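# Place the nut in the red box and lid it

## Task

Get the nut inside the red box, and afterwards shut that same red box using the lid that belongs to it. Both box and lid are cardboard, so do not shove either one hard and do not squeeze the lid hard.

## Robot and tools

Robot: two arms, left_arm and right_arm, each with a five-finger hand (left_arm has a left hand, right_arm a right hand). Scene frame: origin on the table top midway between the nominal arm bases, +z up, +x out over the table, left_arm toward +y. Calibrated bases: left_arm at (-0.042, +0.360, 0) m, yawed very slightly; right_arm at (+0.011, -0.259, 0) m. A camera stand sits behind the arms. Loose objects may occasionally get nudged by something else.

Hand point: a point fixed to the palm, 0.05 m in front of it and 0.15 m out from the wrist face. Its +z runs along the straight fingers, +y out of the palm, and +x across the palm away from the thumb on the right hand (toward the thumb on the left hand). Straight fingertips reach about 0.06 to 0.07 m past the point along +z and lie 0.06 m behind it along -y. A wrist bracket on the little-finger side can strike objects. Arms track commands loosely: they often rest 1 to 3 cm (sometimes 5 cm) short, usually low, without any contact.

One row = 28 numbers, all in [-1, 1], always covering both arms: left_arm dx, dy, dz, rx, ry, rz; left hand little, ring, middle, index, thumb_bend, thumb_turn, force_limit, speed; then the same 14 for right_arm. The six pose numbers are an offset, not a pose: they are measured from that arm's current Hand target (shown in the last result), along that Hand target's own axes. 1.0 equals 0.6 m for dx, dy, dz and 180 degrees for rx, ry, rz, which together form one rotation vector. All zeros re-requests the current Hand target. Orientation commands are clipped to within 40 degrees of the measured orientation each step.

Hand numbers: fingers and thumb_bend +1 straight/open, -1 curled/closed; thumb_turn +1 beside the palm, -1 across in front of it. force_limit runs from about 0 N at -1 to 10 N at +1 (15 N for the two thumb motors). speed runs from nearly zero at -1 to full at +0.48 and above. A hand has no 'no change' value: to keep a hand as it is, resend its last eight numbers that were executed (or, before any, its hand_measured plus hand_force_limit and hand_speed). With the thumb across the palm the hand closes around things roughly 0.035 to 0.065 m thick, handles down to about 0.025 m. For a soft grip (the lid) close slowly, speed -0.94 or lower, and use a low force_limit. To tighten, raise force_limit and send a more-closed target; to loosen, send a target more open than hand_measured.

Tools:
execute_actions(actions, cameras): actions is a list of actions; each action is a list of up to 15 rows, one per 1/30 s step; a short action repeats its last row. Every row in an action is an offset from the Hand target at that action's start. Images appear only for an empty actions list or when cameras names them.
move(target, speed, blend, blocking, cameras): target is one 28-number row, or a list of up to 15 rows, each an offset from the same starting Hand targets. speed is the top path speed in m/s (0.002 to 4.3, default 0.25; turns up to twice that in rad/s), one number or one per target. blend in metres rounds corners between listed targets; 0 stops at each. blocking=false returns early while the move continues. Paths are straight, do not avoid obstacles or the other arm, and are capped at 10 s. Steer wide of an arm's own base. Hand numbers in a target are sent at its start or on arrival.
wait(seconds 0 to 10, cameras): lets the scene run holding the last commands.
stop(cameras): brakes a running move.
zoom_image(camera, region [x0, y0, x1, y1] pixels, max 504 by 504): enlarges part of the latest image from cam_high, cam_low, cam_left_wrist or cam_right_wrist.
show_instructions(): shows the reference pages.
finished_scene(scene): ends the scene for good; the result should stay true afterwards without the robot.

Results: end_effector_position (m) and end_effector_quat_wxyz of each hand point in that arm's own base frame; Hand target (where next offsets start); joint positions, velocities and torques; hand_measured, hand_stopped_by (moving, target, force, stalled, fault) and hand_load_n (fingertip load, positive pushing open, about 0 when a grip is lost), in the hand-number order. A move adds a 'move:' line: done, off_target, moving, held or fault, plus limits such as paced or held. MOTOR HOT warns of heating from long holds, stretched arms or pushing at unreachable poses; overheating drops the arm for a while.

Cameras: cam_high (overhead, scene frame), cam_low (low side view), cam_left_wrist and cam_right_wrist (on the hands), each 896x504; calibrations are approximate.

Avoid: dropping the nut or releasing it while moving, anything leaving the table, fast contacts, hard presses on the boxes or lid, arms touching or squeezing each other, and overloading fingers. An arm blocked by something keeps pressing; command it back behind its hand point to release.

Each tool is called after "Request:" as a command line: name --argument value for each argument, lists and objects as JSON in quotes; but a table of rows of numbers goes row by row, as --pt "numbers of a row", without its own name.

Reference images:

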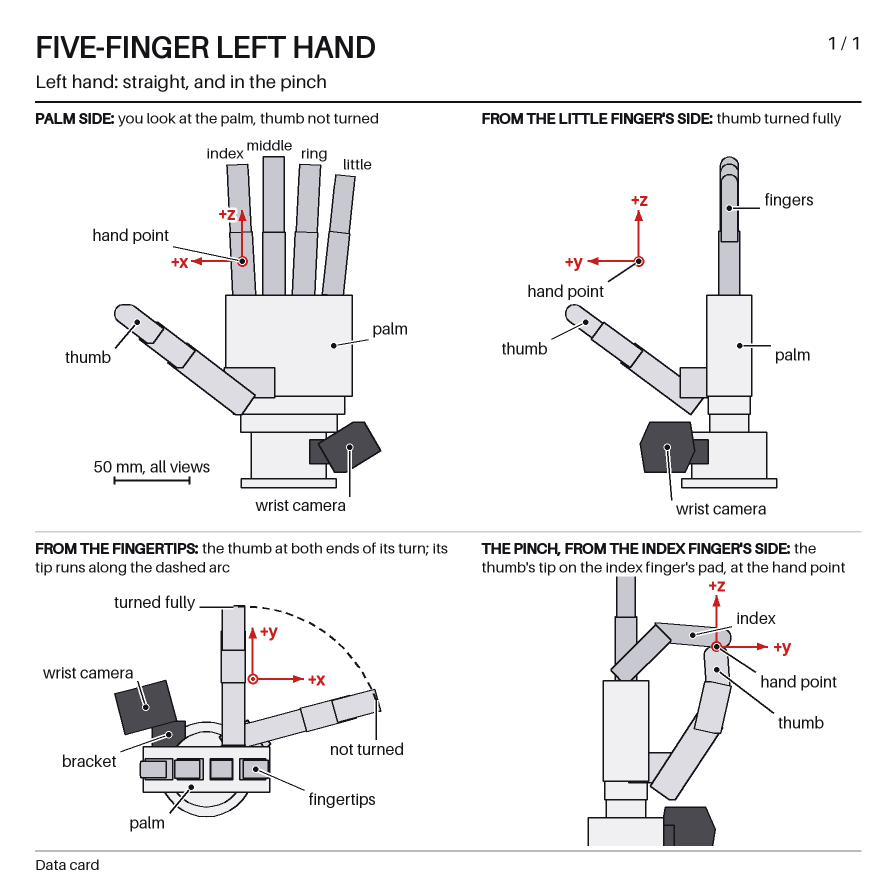

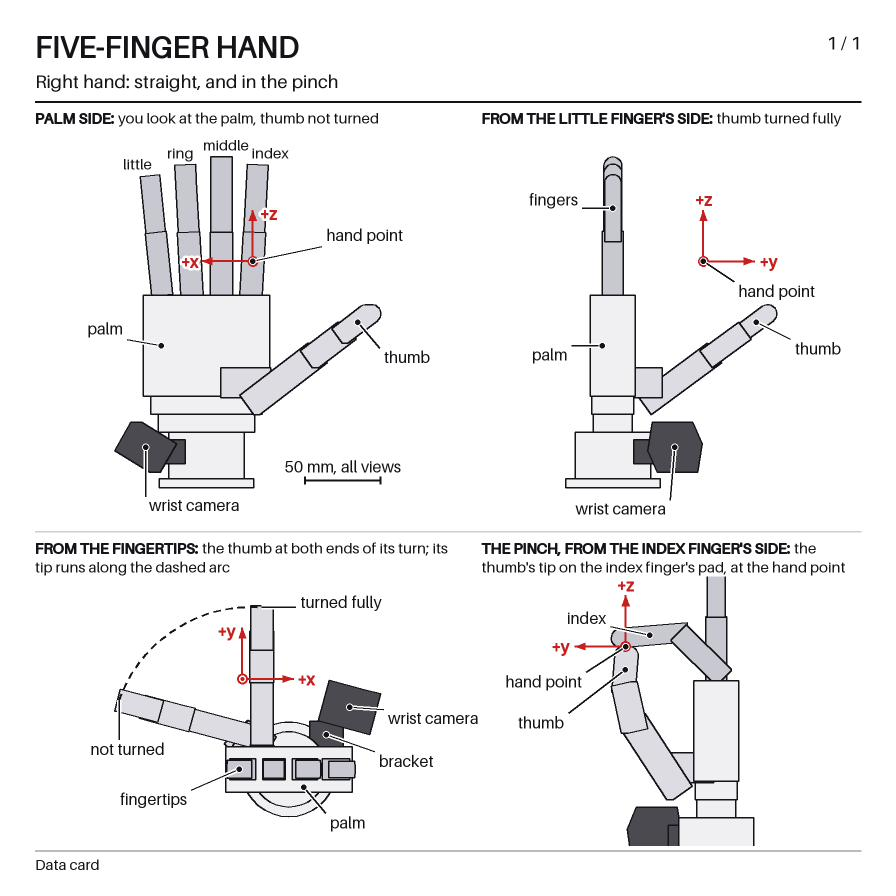

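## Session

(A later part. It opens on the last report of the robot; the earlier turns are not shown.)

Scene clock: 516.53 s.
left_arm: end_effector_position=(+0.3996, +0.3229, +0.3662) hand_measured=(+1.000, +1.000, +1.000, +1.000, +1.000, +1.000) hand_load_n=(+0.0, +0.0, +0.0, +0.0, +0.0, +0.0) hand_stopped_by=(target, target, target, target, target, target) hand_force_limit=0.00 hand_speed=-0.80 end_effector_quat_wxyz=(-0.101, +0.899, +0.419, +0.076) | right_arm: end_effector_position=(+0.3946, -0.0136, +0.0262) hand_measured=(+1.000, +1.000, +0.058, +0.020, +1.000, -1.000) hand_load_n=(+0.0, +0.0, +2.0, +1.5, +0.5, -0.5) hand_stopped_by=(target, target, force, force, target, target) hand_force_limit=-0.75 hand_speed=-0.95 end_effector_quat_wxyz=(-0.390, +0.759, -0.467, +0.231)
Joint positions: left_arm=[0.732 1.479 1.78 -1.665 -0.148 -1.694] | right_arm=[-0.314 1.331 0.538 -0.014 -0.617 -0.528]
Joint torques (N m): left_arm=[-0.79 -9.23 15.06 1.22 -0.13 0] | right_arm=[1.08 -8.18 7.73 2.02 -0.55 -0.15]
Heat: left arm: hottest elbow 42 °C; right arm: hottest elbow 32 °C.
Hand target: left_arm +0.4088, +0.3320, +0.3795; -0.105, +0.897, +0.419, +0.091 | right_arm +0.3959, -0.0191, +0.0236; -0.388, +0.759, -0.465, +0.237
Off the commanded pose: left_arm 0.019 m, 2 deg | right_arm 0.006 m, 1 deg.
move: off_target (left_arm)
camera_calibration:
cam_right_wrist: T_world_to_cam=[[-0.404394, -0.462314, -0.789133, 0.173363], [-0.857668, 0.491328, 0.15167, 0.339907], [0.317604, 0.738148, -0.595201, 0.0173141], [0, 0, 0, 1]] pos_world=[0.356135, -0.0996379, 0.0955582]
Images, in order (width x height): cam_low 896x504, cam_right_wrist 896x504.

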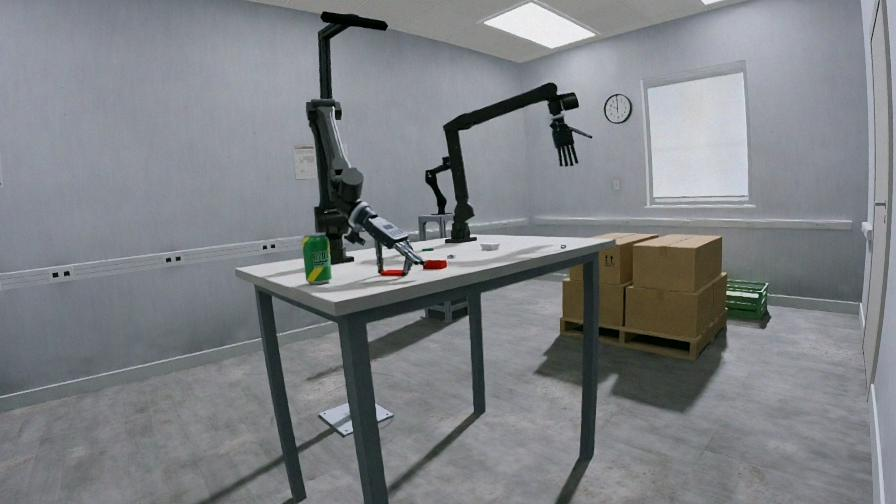

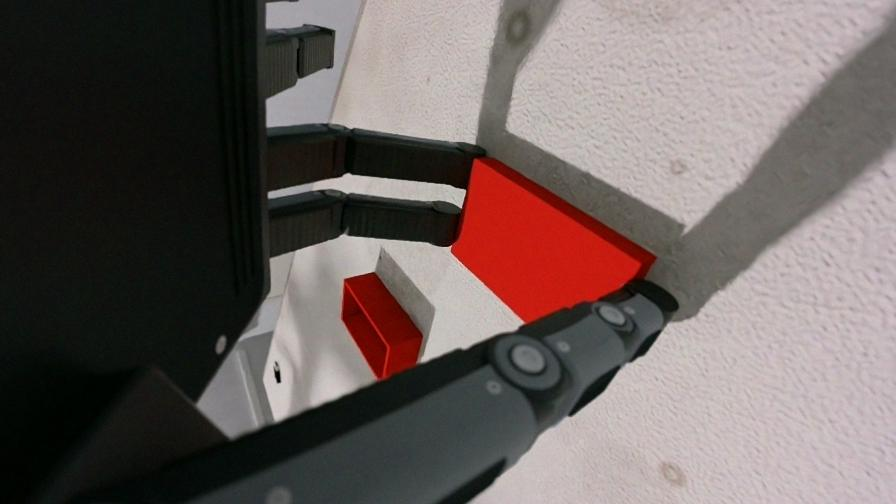

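Request:
move --pt "0 0 0 0 0 0 1 1 1 1 1 1 0 -0.8 0.0106 -0.095 -0.0433 0 0 0 1 1 -0.02 -0.02 1 -1 -0.75 -0.95" --pt "0 0 0 0 0 0 1 1 1 1 1 1 0 -0.8 -0.1677 -0.146 0.0552 0 0 0 1 1 -0.02 -0.02 1 -1 -0.75 -0.95" --speed '[0.05,0.08]' --blend '[0.01,0]' --cameras '["cam_right_wrist","cam_low"]'

Request:
zoom_image --camera "cam_low" --region '[400, 220, 480, 280]'

Request:
zoom_image --camera "cam_right_wrist" --region '[430, 130, 690, 340]'

Scene clock: 532.47 s.
left_arm: end_effector_position=(+0.3996, +0.3229, +0.3662) hand_measured=(+1.000, +1.000, +1.000, +1.000, +1.000, +1.000) hand_load_n=(+0.0, +0.0, +0.0, +0.0, +0.0, +0.0) hand_stopped_by=(target, target, target, target, target, target) hand_force_limit=0.00 hand_speed=-0.80 end_effector_quat_wxyz=(-0.101, +0.899, +0.419, +0.076) | right_arm: end_effector_position=(+0.4146, +0.1015, +0.0739) hand_measured=(+1.000, +1.000, +0.058, +0.020, +1.000, -1.000) hand_load_n=(+0.0, +0.0, +2.0, +1.5, +0.5, -0.5) hand_stopped_by=(target, target, force, force, target, target) hand_force_limit=-0.75 hand_speed=-0.95 end_effector_quat_wxyz=(-0.383, +0.762, -0.466, +0.235)
Joint positions: left_arm=[0.732 1.479 1.78 -1.665 -0.148 -1.694] | right_arm=[0.062 1.221 0.592 -0.051 -0.326 -0.255]
Joint torques (N m): left_arm=[-0.67 -9.29 15.09 1.24 -0.14 0] | right_arm=[2.67 -7.53 9.59 2.45 -0.1 0.09]
Heat: left arm: hottest elbow 42 °C; right arm: hottest elbow 32 °C.
Hand target: left_arm +0.4088, +0.3320, +0.3795; -0.105, +0.897, +0.419, +0.091 | right_arm +0.4199, +0.1059, +0.0754; -0.388, +0.759, -0.466, +0.237
Off the commanded pose: left_arm 0.019 m, 2 deg | right_arm 0.007 m, 1 deg.
move: off_target (left_arm)
camera_calibration:
cam_right_wrist: T_world_to_cam=[[-0.406648, -0.473565, -0.781264, 0.273682], [-0.856414, 0.495364, 0.145498, 0.292835], [0.318107, 0.728252, -0.607006, -0.0438677], [0, 0, 0, 1]] pos_world=[0.376035, 0.0164933, 0.144583]
Images, in order (width x height): cam_low 896x504, cam_right_wrist 896x504.

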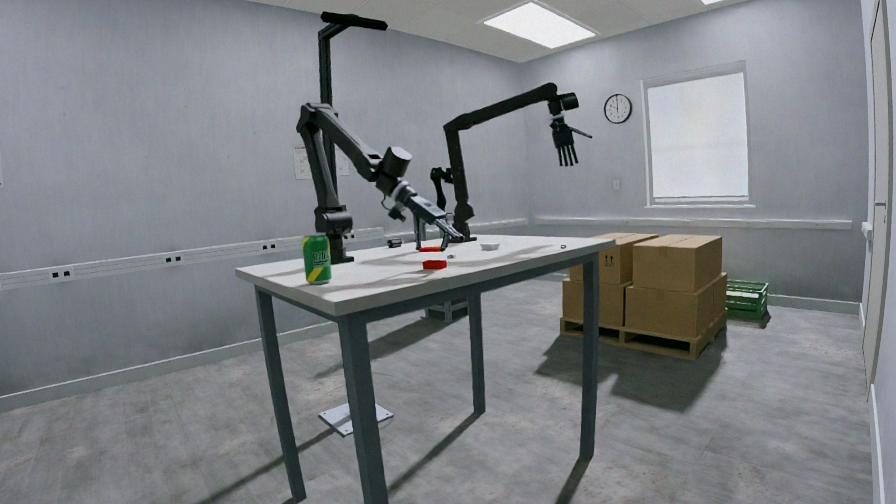

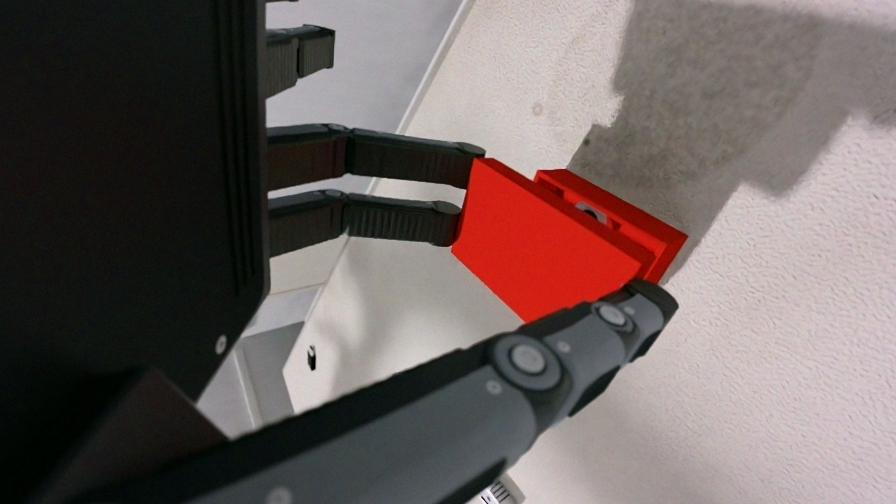

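Scaled by 6.300 from the camera's 896x504 image, which has a finer 1280x720 frame.

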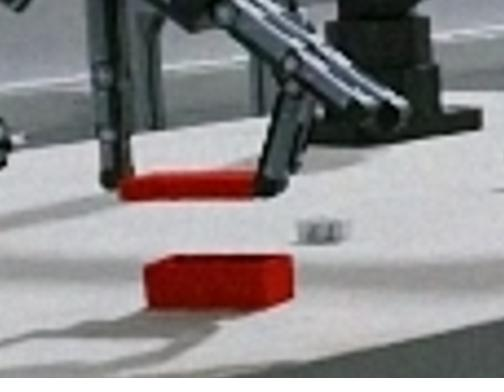

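Scaled by 1.938 from the camera's 896x504 image, which has a finer 1280x720 frame.

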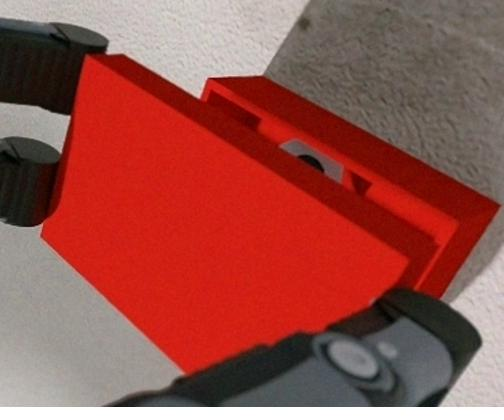

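Request:
move --target '[0,0,0,0,0,0,1,1,1,1,1,1,0,-0.8,-0.0095,0.0368,0.0313,0,0,0,1,1,-0.02,-0.02,1,-1,-0.75,-0.95]' --speed 0.05 --cameras '["cam_right_wrist","cam_low"]'

Request:
zoom_image --camera "cam_low" --region '[400, 220, 480, 280]'

Request:
zoom_image --camera "cam_right_wrist" --region '[430, 130, 690, 340]'

Scene clock: 542.53 s.
left_arm: end_effector_position=(+0.3996, +0.3229, +0.3662) hand_measured=(+1.000, +1.000, +1.000, +1.000, +1.000, +1.000) hand_load_n=(+0.0, +0.0, +0.0, +0.0, +0.0, +0.0) hand_stopped_by=(target, target, target, target, target, target) hand_force_limit=0.00 hand_speed=-0.80 end_effector_quat_wxyz=(-0.101, +0.899, +0.419, +0.076) | right_arm: end_effector_position=(+0.4175, +0.1066, +0.0475) hand_measured=(+1.000, +1.000, +0.058, +0.020, +1.000, -1.000) hand_load_n=(+0.0, +0.0, +2.0, +1.5, +0.5, +0.0) hand_stopped_by=(target, target, force, force, target, target) hand_force_limit=-0.75 hand_speed=-0.95 end_effector_quat_wxyz=(-0.384, +0.761, -0.466, +0.237)
Joint positions: left_arm=[0.732 1.479 1.78 -1.665 -0.148 -1.694] | right_arm=[0.078 1.292 0.558 0.063 -0.312 -0.242]
Joint torques (N m): left_arm=[-0.73 -9.23 15.08 1.24 -0.13 0] | right_arm=[2.84 -8.18 8.39 2.52 -0.09 0.09]
Heat: left arm: hottest elbow 42 °C; right arm: hottest elbow 33 °C.
Hand target: left_arm +0.4088, +0.3320, +0.3795; -0.105, +0.897, +0.419, +0.091 | right_arm +0.4192, +0.1120, +0.0463; -0.388, +0.759, -0.466, +0.237
Off the commanded pose: left_arm 0.019 m, 2 deg | right_arm 0.006 m, 0 deg.
move: off_target (left_arm)
camera_calibration:
cam_right_wrist: T_world_to_cam=[[-0.404071, -0.472047, -0.783517, 0.255664], [-0.85561, 0.497981, 0.141231, 0.2963], [0.323509, 0.727452, -0.605108, -0.0667607], [0, 0, 0, 1]] pos_world=[0.378421, 0.0216989, 0.118073]
Images, in order (width x height): cam_low 896x504, cam_right_wrist 896x504.

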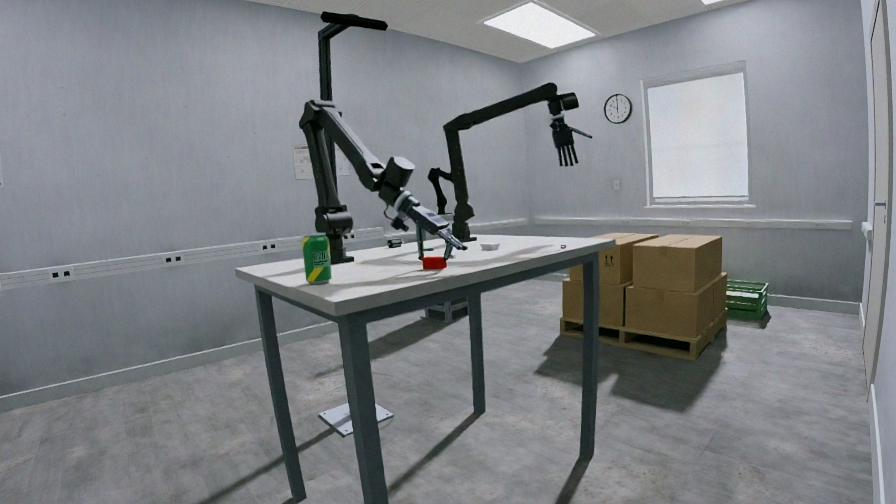

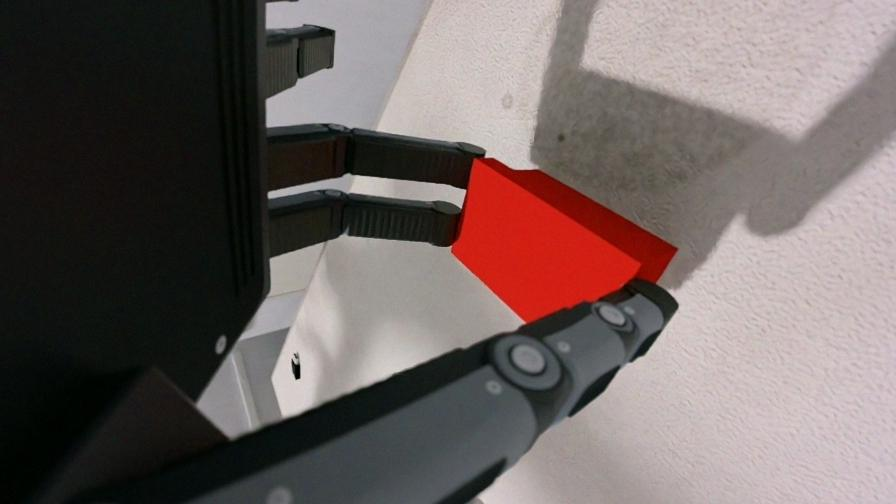

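Scaled by 6.300 from the camera's 896x504 image, which has a finer 1280x720 frame.

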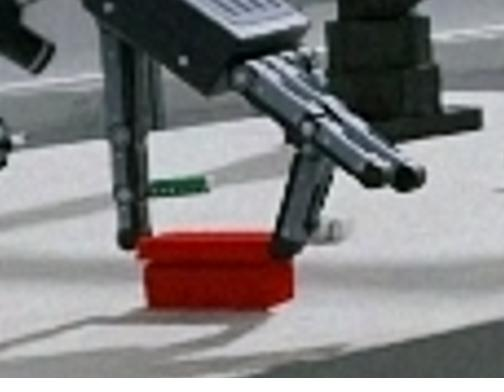

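Scaled by 1.938 from the camera's 896x504 image, which has a finer 1280x720 frame.

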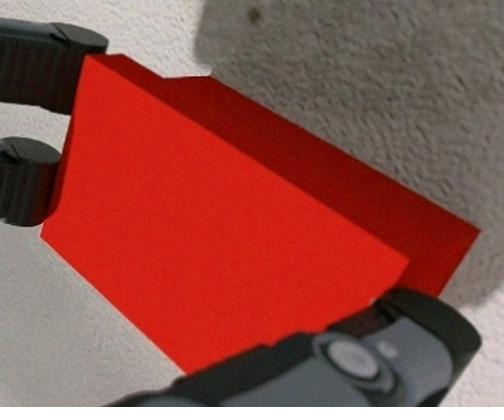

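Request:
zoom_image --camera "cam_low" --region '[415, 250, 455, 275]'

Scaled by 12.600 from the camera's 896x504 image, which has a finer 1280x720 frame.

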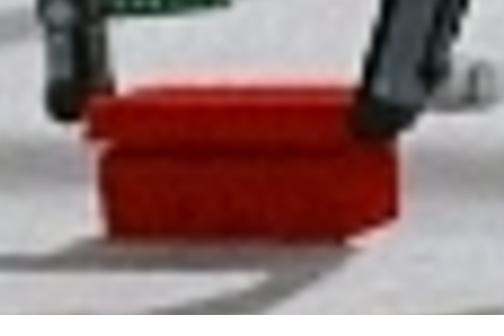

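Request:
move --target '[0,0,0,0,0,0,1,1,1,1,1,1,0,-0.8,0,0.0108,0.0093,0,0,0,1,1,-0.02,-0.02,1,-1,-0.75,-0.95]' --speed 0.02 --cameras '["cam_right_wrist","cam_low"]'

Request:
zoom_image --camera "cam_low" --region '[415, 250, 455, 275]'

Request:
zoom_image --camera "cam_right_wrist" --region '[430, 130, 690, 340]'

Scene clock: 551.93 s.
left_arm: end_effector_position=(+0.3996, +0.3229, +0.3662) hand_measured=(+1.000, +1.000, +1.000, +1.000, +1.000, +1.000) hand_load_n=(+0.0, +0.0, +0.0, +0.0, +0.0, +0.0) hand_stopped_by=(target, target, target, target, target, target) hand_force_limit=0.00 hand_speed=-0.80 end_effector_quat_wxyz=(-0.101, +0.899, +0.419, +0.076) | right_arm: end_effector_position=(+0.4224, +0.1073, +0.0460) hand_measured=(+1.000, +1.000, +0.058, +0.020, +1.000, -1.000) hand_load_n=(+0.0, +0.0, +2.0, +1.0, +0.5, -0.5) hand_stopped_by=(target, target, force, force, target, target) hand_force_limit=-0.75 hand_speed=-0.95 end_effector_quat_wxyz=(-0.389, +0.757, -0.464, +0.243)
Joint positions: left_arm=[0.732 1.479 1.78 -1.665 -0.148 -1.694] | right_arm=[0.078 1.308 0.555 0.099 -0.311 -0.238]
Joint torques (N m): left_arm=[-0.67 -9.17 15.1 1.17 -0.12 -0.01] | right_arm=[2.84 -7.53 7.75 2.39 -0.07 0.05]
Heat: left arm: hottest elbow 42 °C; right arm: hottest elbow 33 °C.
Hand target: left_arm +0.4088, +0.3320, +0.3795; -0.105, +0.897, +0.419, +0.091 | right_arm +0.4199, +0.1123, +0.0379; -0.388, +0.759, -0.465, +0.237
Off the commanded pose: left_arm 0.019 m, 2 deg | right_arm 0.010 m, 1 deg.
move: off_target (left_arm)
camera_calibration:
cam_right_wrist: T_world_to_cam=[[-0.392338, -0.46773, -0.792022, 0.251685], [-0.856642, 0.499416, 0.129417, 0.301068], [0.335016, 0.729254, -0.596617, -0.0753286], [0, 0, 0, 1]] pos_world=[0.381889, 0.022296, 0.115434]
Images, in order (width x height): cam_low 896x504, cam_right_wrist 896x504.

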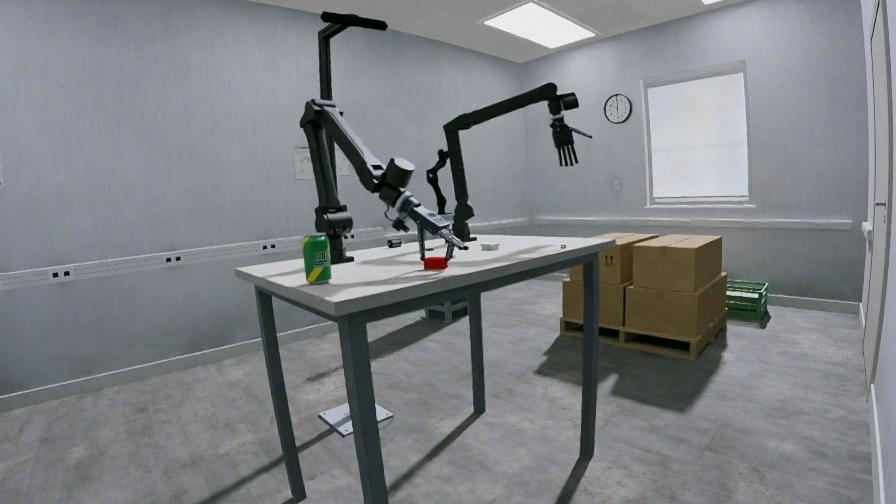

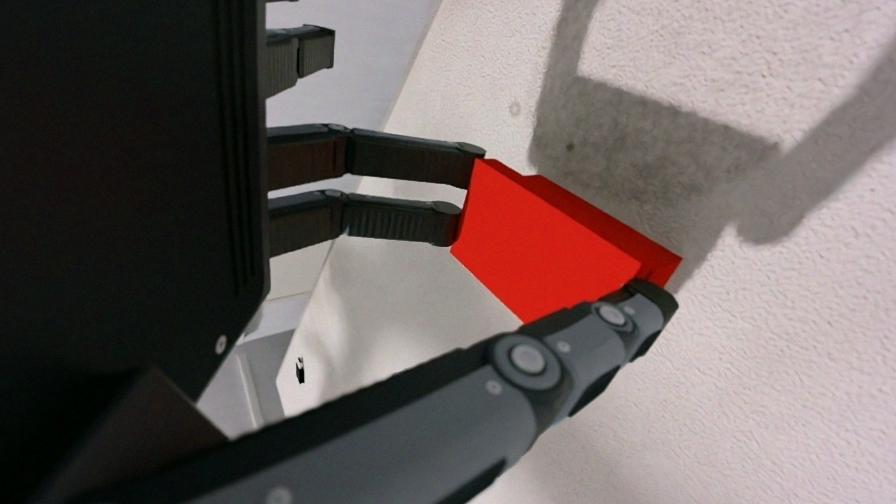

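Scaled by 12.600 from the camera's 896x504 image, which has a finer 1280x720 frame.

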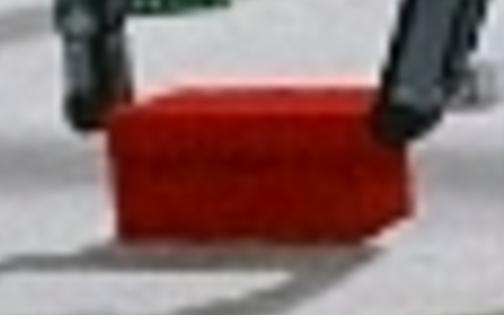

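Scaled by 1.938 from the camera's 896x504 image, which has a finer 1280x720 frame.

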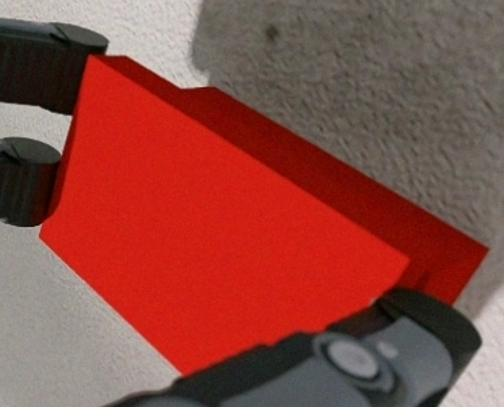

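Request:
zoom_image --camera "cam_right_wrist" --region '[470, 150, 590, 220]'

Request:
zoom_image --camera "cam_right_wrist" --region '[590, 210, 700, 300]'

Scaled by 4.200 from the camera's 896x504 image, which has a finer 1280x720 frame.

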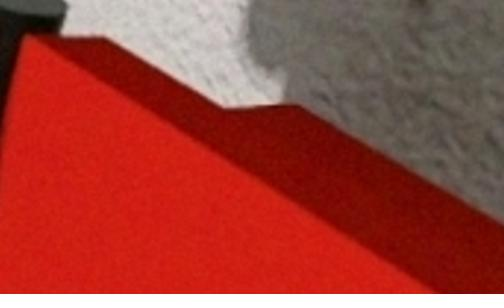

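Scaled by 4.582 from the camera's 896x504 image, which has a finer 1280x720 frame.

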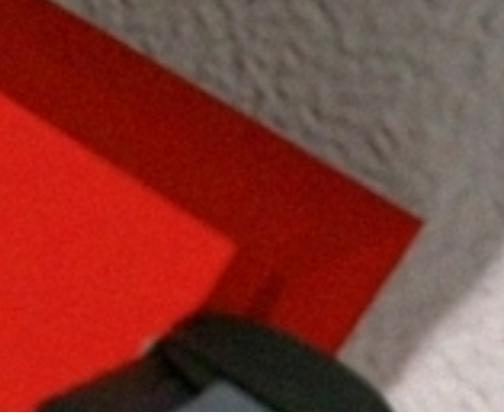

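Request:
move --target '[0,0,0,0,0,0,1,1,1,1,1,1,0,-0.8,0.0,-0.0189,-0.0137,0,0.0045,0.0033,1,1,-0.02,-0.02,1,-1,-0.75,-0.95]' --speed 0.03 --cameras '["cam_right_wrist","cam_low"]'

Request:
zoom_image --camera "cam_low" --region '[415, 250, 455, 275]'

Request:
zoom_image --camera "cam_right_wrist" --region '[430, 130, 690, 340]'

Scene clock: 575.83 s.
left_arm: end_effector_position=(+0.3996, +0.3229, +0.3662) hand_measured=(+1.000, +1.000, +1.000, +1.000, +1.000, +1.000) hand_load_n=(+0.0, +0.0, +0.0, +0.0, +0.0, +0.0) hand_stopped_by=(target, target, target, target, target, target) hand_force_limit=0.00 hand_speed=-0.80 end_effector_quat_wxyz=(-0.101, +0.899, +0.419, +0.076) | right_arm: end_effector_position=(+0.4194, +0.1072, +0.0462) hand_measured=(+1.000, +1.000, +0.058, +0.020, +1.000, -1.000) hand_load_n=(+0.0, +0.0, +2.0, +1.0, +0.5, +0.0) hand_stopped_by=(target, target, force, force, target, target) hand_force_limit=-0.75 hand_speed=-0.95 end_effector_quat_wxyz=(-0.383, +0.756, -0.473, +0.241)
Joint positions: left_arm=[0.732 1.479 1.78 -1.665 -0.148 -1.694] | right_arm=[0.084 1.298 0.555 0.078 -0.293 -0.226]
Joint torques (N m): left_arm=[-0.73 -9.23 15.06 1.24 -0.13 0] | right_arm=[2.73 -10.05 8.94 1.17 -0.06 0.08]
Heat: left arm: hottest elbow 43 °C; right arm: hottest elbow 31 °C.
Hand target: left_arm +0.4088, +0.3320, +0.3795; -0.105, +0.897, +0.419, +0.091 | right_arm +0.4198, +0.1124, +0.0518; -0.386, +0.755, -0.472, +0.240
Off the commanded pose: left_arm 0.019 m, 2 deg | right_arm 0.008 m, 0 deg.
move: off_target (left_arm)
camera_calibration:
cam_right_wrist: T_world_to_cam=[[-0.411057, -0.463638, -0.784903, 0.257717], [-0.846836, 0.512964, 0.140487, 0.29243], [0.337492, 0.722432, -0.603483, -0.0741253], [0, 0, 0, 1]] pos_world=[0.378594, 0.0230318, 0.116467]
Images, in order (width x height): cam_low 896x504, cam_right_wrist 896x504.

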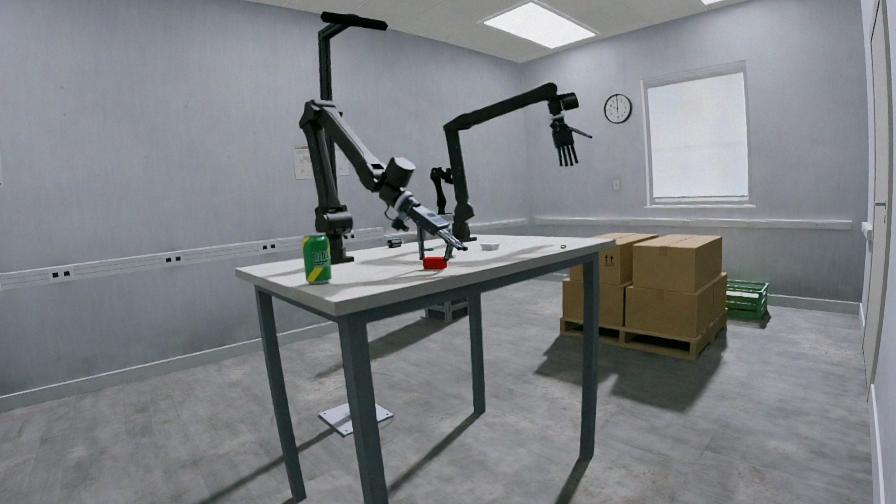

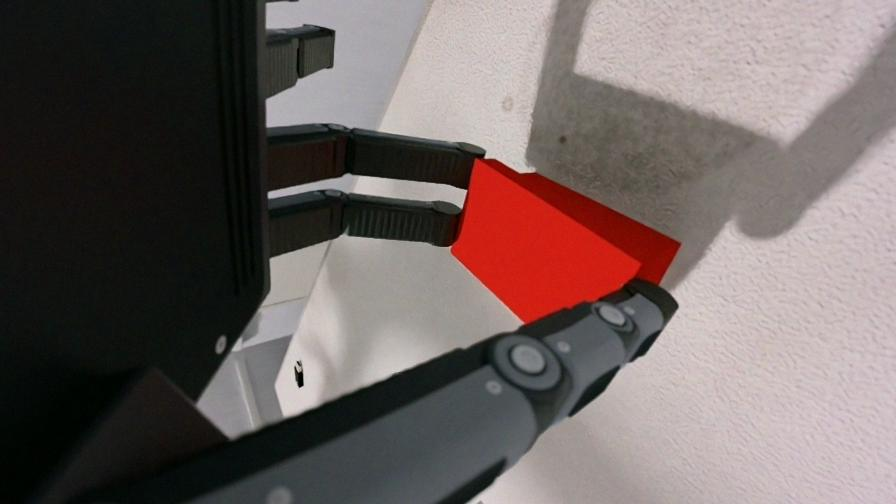

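Scaled by 12.600 from the camera's 896x504 image, which has a finer 1280x720 frame.

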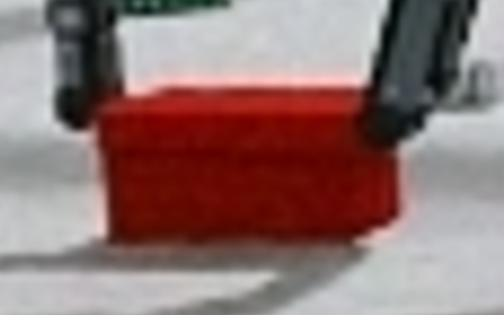

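Scaled by 1.938 from the camera's 896x504 image, which has a finer 1280x720 frame.

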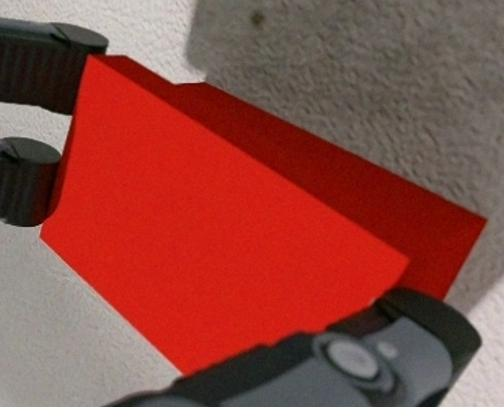

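Request:
move --target '[0,0,0,0,0,0,1,1,1,1,1,1,0,-0.8,0.0058,-0.0448,-0.0177,0,-0.0193,-0.014,1,1,-0.02,-0.02,1,-1,-0.75,-0.95]' --speed 0.04 --cameras '["cam_right_wrist","cam_low"]'

Request:
zoom_image --camera "cam_low" --region '[415, 240, 455, 275]'

Request:
zoom_image --camera "cam_right_wrist" --region '[430, 130, 690, 340]'

Scene clock: 584.97 s.
left_arm: end_effector_position=(+0.3996, +0.3229, +0.3662) hand_measured=(+1.000, +1.000, +1.000, +1.000, +1.000, +1.000) hand_load_n=(+0.0, +0.0, +0.0, +0.0, +0.0, +0.0) hand_stopped_by=(target, target, target, target, target, target) hand_force_limit=0.00 hand_speed=-0.80 end_effector_quat_wxyz=(-0.101, +0.899, +0.419, +0.076) | right_arm: end_effector_position=(+0.4052, +0.1147, +0.0551) hand_measured=(+1.000, +1.000, +0.058, +0.018, +1.000, -1.000) hand_load_n=(+0.0, +0.0, +2.5, +0.5, +0.5, +0.0) hand_stopped_by=(target, target, force, force, target, target) hand_force_limit=-0.75 hand_speed=-0.95 end_effector_quat_wxyz=(-0.383, +0.777, -0.455, +0.204)
Joint positions: left_arm=[0.732 1.479 1.78 -1.665 -0.148 -1.694] | right_arm=[0.082 1.268 0.586 -0.048 -0.362 -0.267]
Joint torques (N m): left_arm=[-0.85 -9.17 15.04 1.25 -0.14 0.01] | right_arm=[1.38 -9.88 12.9 1.14 -0.46 -0.17]
Heat: left arm: hottest elbow 43 °C; right arm: hottest elbow 31 °C.
Hand target: left_arm +0.4088, +0.3320, +0.3795; -0.105, +0.897, +0.419, +0.091 | right_arm +0.4278, +0.1124, +0.0798; -0.395, +0.772, -0.444, +0.226
Off the commanded pose: left_arm 0.019 m, 2 deg | right_arm 0.034 m, 3 deg.
move: off_target (left_arm, right_arm)
camera_calibration:
cam_right_wrist: T_world_to_cam=[[-0.416137, -0.487075, -0.767846, 0.266089], [-0.874206, 0.446644, 0.190455, 0.29132], [0.250189, 0.750511, -0.611669, -0.0367508], [0, 0, 0, 1]] pos_world=[0.374598, 0.0270708, 0.126353]
Images, in order (width x height): cam_low 896x504, cam_right_wrist 896x504.

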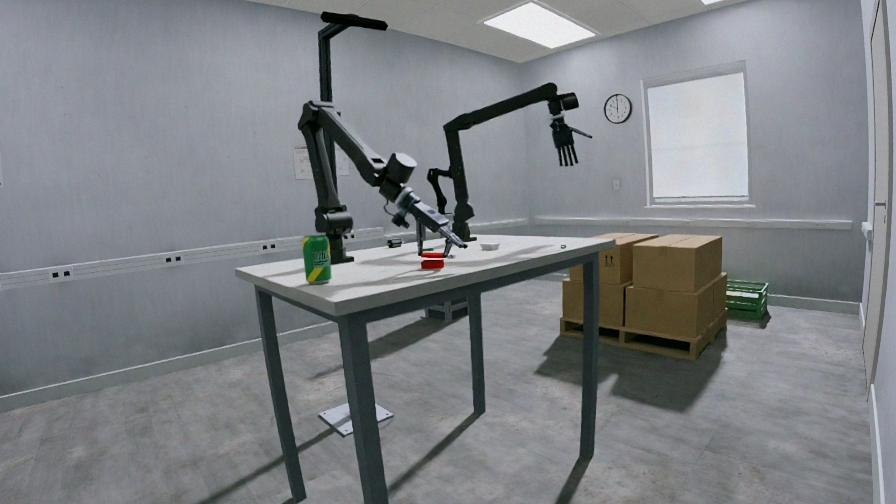

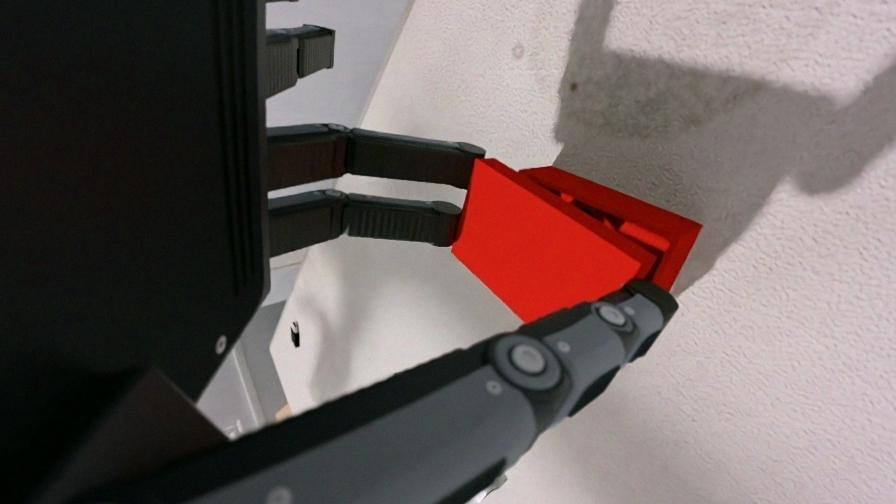

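Scaled by 12.600 from the camera's 896x504 image, which has a finer 1280x720 frame.

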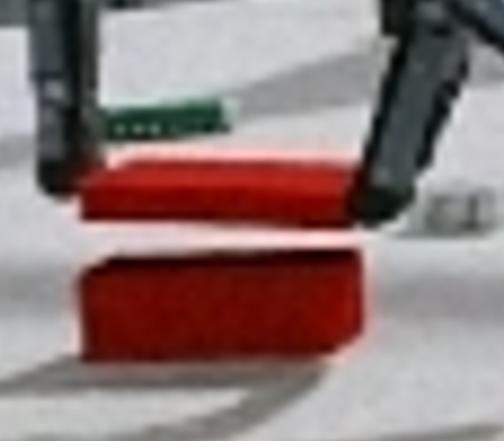

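Scaled by 1.938 from the camera's 896x504 image, which has a finer 1280x720 frame.

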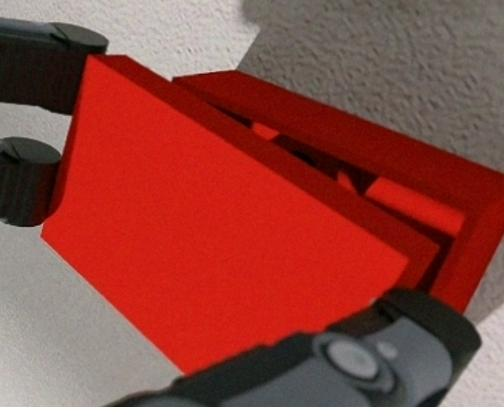

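Request:
move --pt "0 0 0 0 0 0 1 1 1 1 1 1 0 -0.8 -0.0068 -0.0395 -0.0308 0 -0.027 -0.0195 1 1 -0.02 -0.02 1 -1 -0.75 -0.95" --pt "0 0 0 0 0 0 1 1 1 1 1 1 0 -0.8 -0.0227 0.0227 -0.0173 0 -0.027 -0.0195 1 1 -0.02 -0.02 1 -1 -0.75 -0.95" --speed 0.06 --cameras '["cam_right_wrist","cam_low"]'

Request:
zoom_image --camera "cam_low" --region '[415, 230, 455, 275]'

Request:
zoom_image --camera "cam_right_wrist" --region '[430, 110, 720, 340]'

Scene clock: 600.80 s.
left_arm: end_effector_position=(+0.3996, +0.3229, +0.3662) hand_measured=(+1.000, +1.000, +1.000, +1.000, +1.000, +1.000) hand_load_n=(+0.0, +0.0, +0.0, +0.0, +0.0, +0.0) hand_stopped_by=(target, target, target, target, target, target) hand_force_limit=0.00 hand_speed=-0.80 end_effector_quat_wxyz=(-0.101, +0.899, +0.419, +0.076) | right_arm: end_effector_position=(+0.4022, +0.1190, +0.0749) hand_measured=(+1.000, +1.000, +0.058, +0.018, +1.000, -1.000) hand_load_n=(+0.0, +0.0, +2.5, +0.0, +0.5, +0.0) hand_stopped_by=(target, target, force, force, target, target) hand_force_limit=-0.75 hand_speed=-0.95 end_effector_quat_wxyz=(-0.404, +0.795, -0.406, +0.197)
Joint positions: left_arm=[0.732 1.479 1.78 -1.665 -0.148 -1.694] | right_arm=[0.066 1.232 0.61 -0.102 -0.456 -0.353]
Joint torques (N m): left_arm=[-0.67 -9.29 15.06 1.22 -0.13 0] | right_arm=[1.44 -8.18 9.02 2.33 -0.4 -0.13]
Heat: left arm: hottest elbow 43 °C; right arm: hottest elbow 35 °C.
Hand target: left_arm +0.4088, +0.3320, +0.3795; -0.105, +0.897, +0.419, +0.091 | right_arm +0.4069, +0.1157, +0.0749; -0.406, +0.794, -0.403, +0.205
Off the commanded pose: left_arm 0.019 m, 2 deg | right_arm 0.005 m, 1 deg.
move: off_target (left_arm)
camera_calibration:
cam_right_wrist: T_world_to_cam=[[-0.332234, -0.522252, -0.785413, 0.25399], [-0.923505, 0.349387, 0.158327, 0.316869], [0.191727, 0.777934, -0.598381, -0.00775846], [0, 0, 0, 1]] pos_world=[0.378502, 0.0279722, 0.144675]
Images, in order (width x height): cam_low 896x504, cam_right_wrist 896x504.

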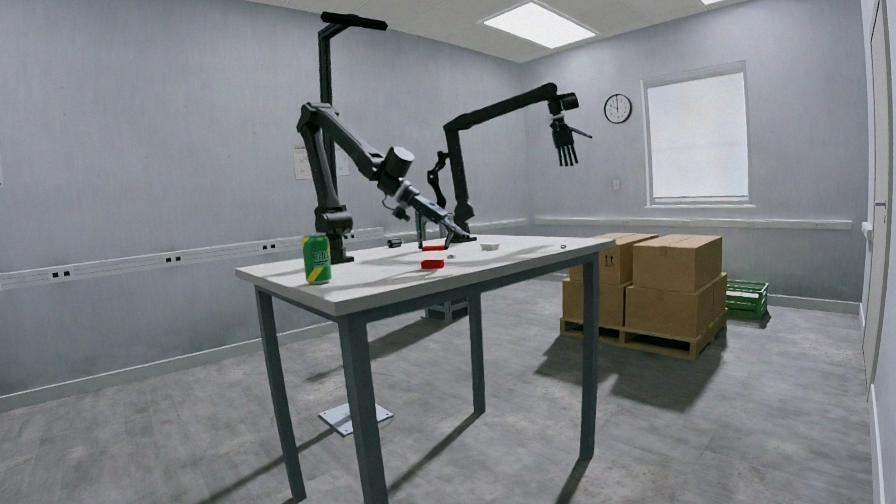

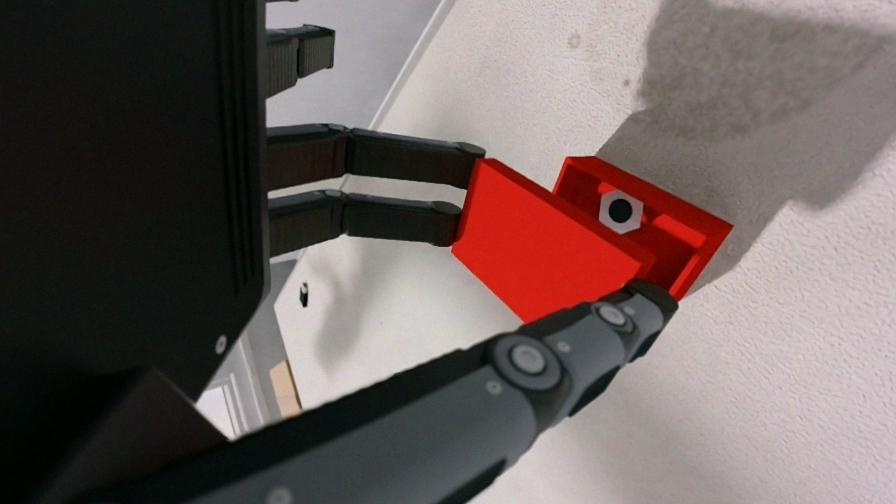

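Scaled by 11.200 from the camera's 896x504 image, which has a finer 1280x720 frame.

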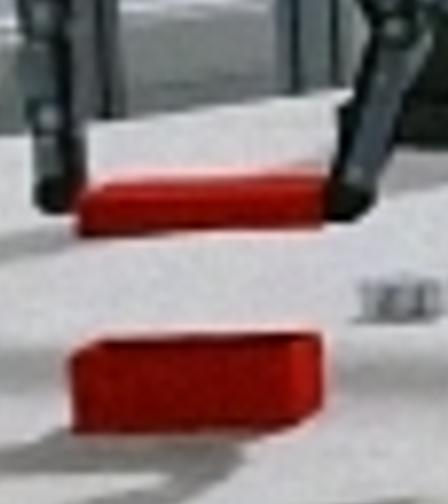

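Scaled by 1.738 from the camera's 896x504 image, which has a finer 1280x720 frame.

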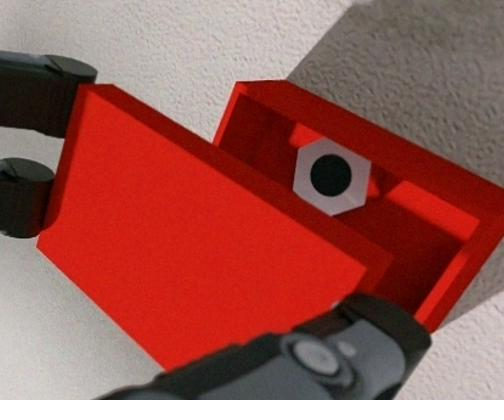

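Request:
move --target '[0,0,0,0,0,0,1,1,1,1,1,1,0,-0.8,0.0085,0.042,0.0188,0,0.0054,0.0039,1,1,-0.02,-0.05,1,-1,-0.85,-0.95]' --speed 0.04 --cameras '["cam_right_wrist","cam_low"]'

Request:
zoom_image --camera "cam_low" --region '[415, 240, 455, 275]'

Request:
zoom_image --camera "cam_right_wrist" --region '[430, 130, 700, 340]'

Scene clock: 614.67 s.
left_arm: end_effector_position=(+0.3996, +0.3229, +0.3662) hand_measured=(+1.000, +1.000, +1.000, +1.000, +1.000, +1.000) hand_load_n=(+0.0, +0.0, +0.0, +0.0, +0.0, +0.0) hand_stopped_by=(target, target, target, target, target, target) hand_force_limit=0.00 hand_speed=-0.80 end_effector_quat_wxyz=(-0.101, +0.899, +0.419, +0.076) | right_arm: end_effector_position=(+0.4009, +0.1138, +0.0499) hand_measured=(+1.000, +1.000, +0.058, +0.010, +1.000, -1.000) hand_load_n=(+0.0, +0.0, +2.0, +0.5, +0.5, +0.0) hand_stopped_by=(target, target, force, force, target, target) hand_force_limit=-0.85 hand_speed=-0.95 end_effector_quat_wxyz=(-0.405, +0.792, -0.410, +0.202)
Joint positions: left_arm=[0.732 1.479 1.78 -1.665 -0.148 -1.694] | right_arm=[0.053 1.28 0.563 -0.001 -0.456 -0.353]
Joint torques (N m): left_arm=[-0.73 -9.29 15.06 1.24 -0.14 -0.01] | right_arm=[1.2 -7.94 8.38 2.36 -0.28 -0.11]
Heat: left arm: hottest elbow 43 °C; right arm: hottest elbow 35 °C.
Hand target: left_arm +0.4088, +0.3320, +0.3795; -0.105, +0.897, +0.419, +0.091 | right_arm +0.4053, +0.1084, +0.0478; -0.404, +0.790, -0.411, +0.209
Off the commanded pose: left_arm 0.019 m, 2 deg | right_arm 0.007 m, 1 deg.
move: off_target (left_arm)
camera_calibration:
cam_right_wrist: T_world_to_cam=[[-0.333974, -0.517786, -0.787629, 0.231481], [-0.919991, 0.360913, 0.152835, 0.318928], [0.20513, 0.775654, -0.596894, -0.0236452], [0, 0, 0, 1]] pos_world=[0.37557, 0.0230931, 0.119464]
Images, in order (width x height): cam_low 896x504, cam_right_wrist 896x504.

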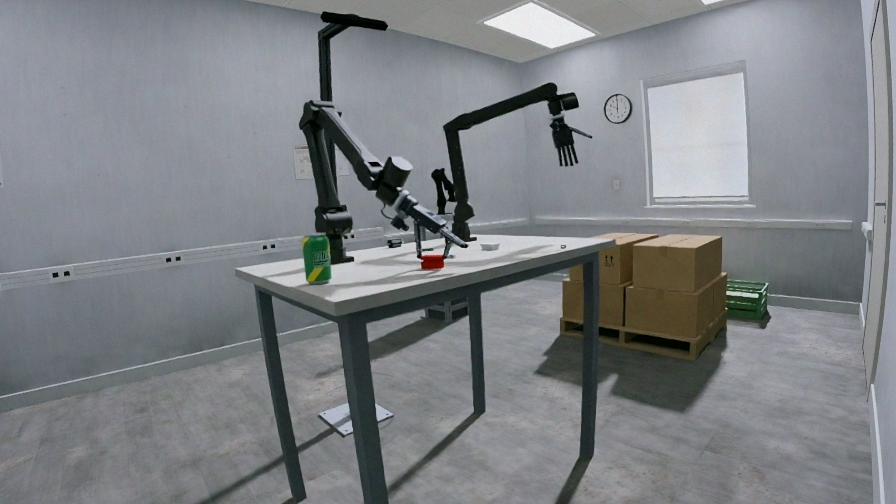

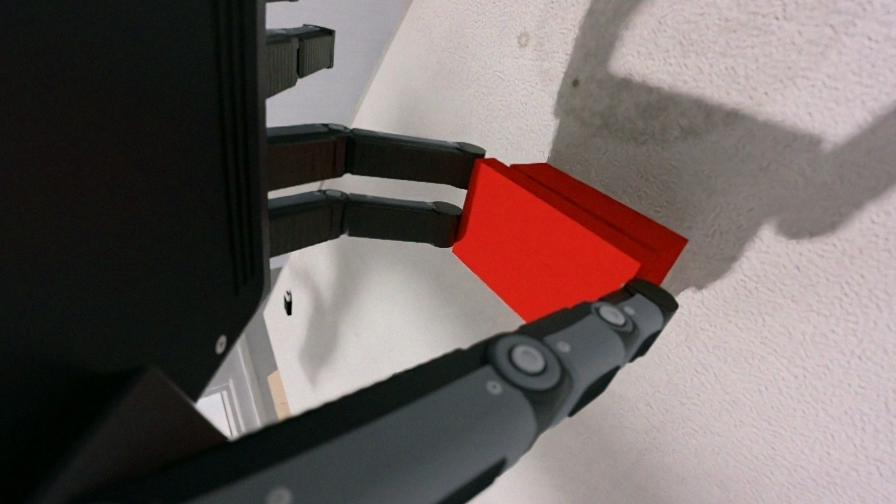

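Scaled by 12.600 from the camera's 896x504 image, which has a finer 1280x720 frame.

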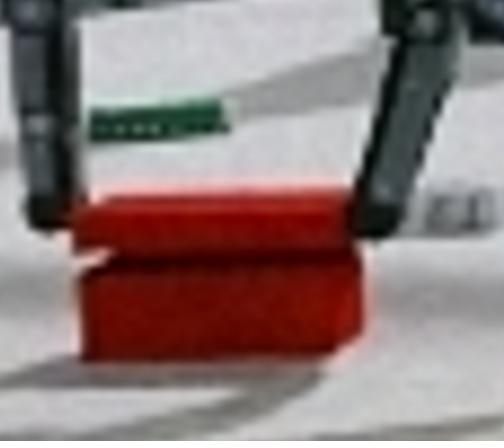

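Scaled by 1.867 from the camera's 896x504 image, which has a finer 1280x720 frame.

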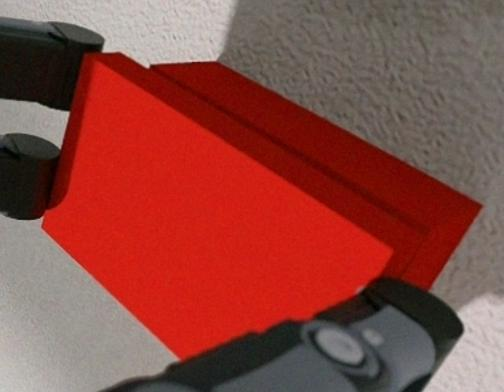

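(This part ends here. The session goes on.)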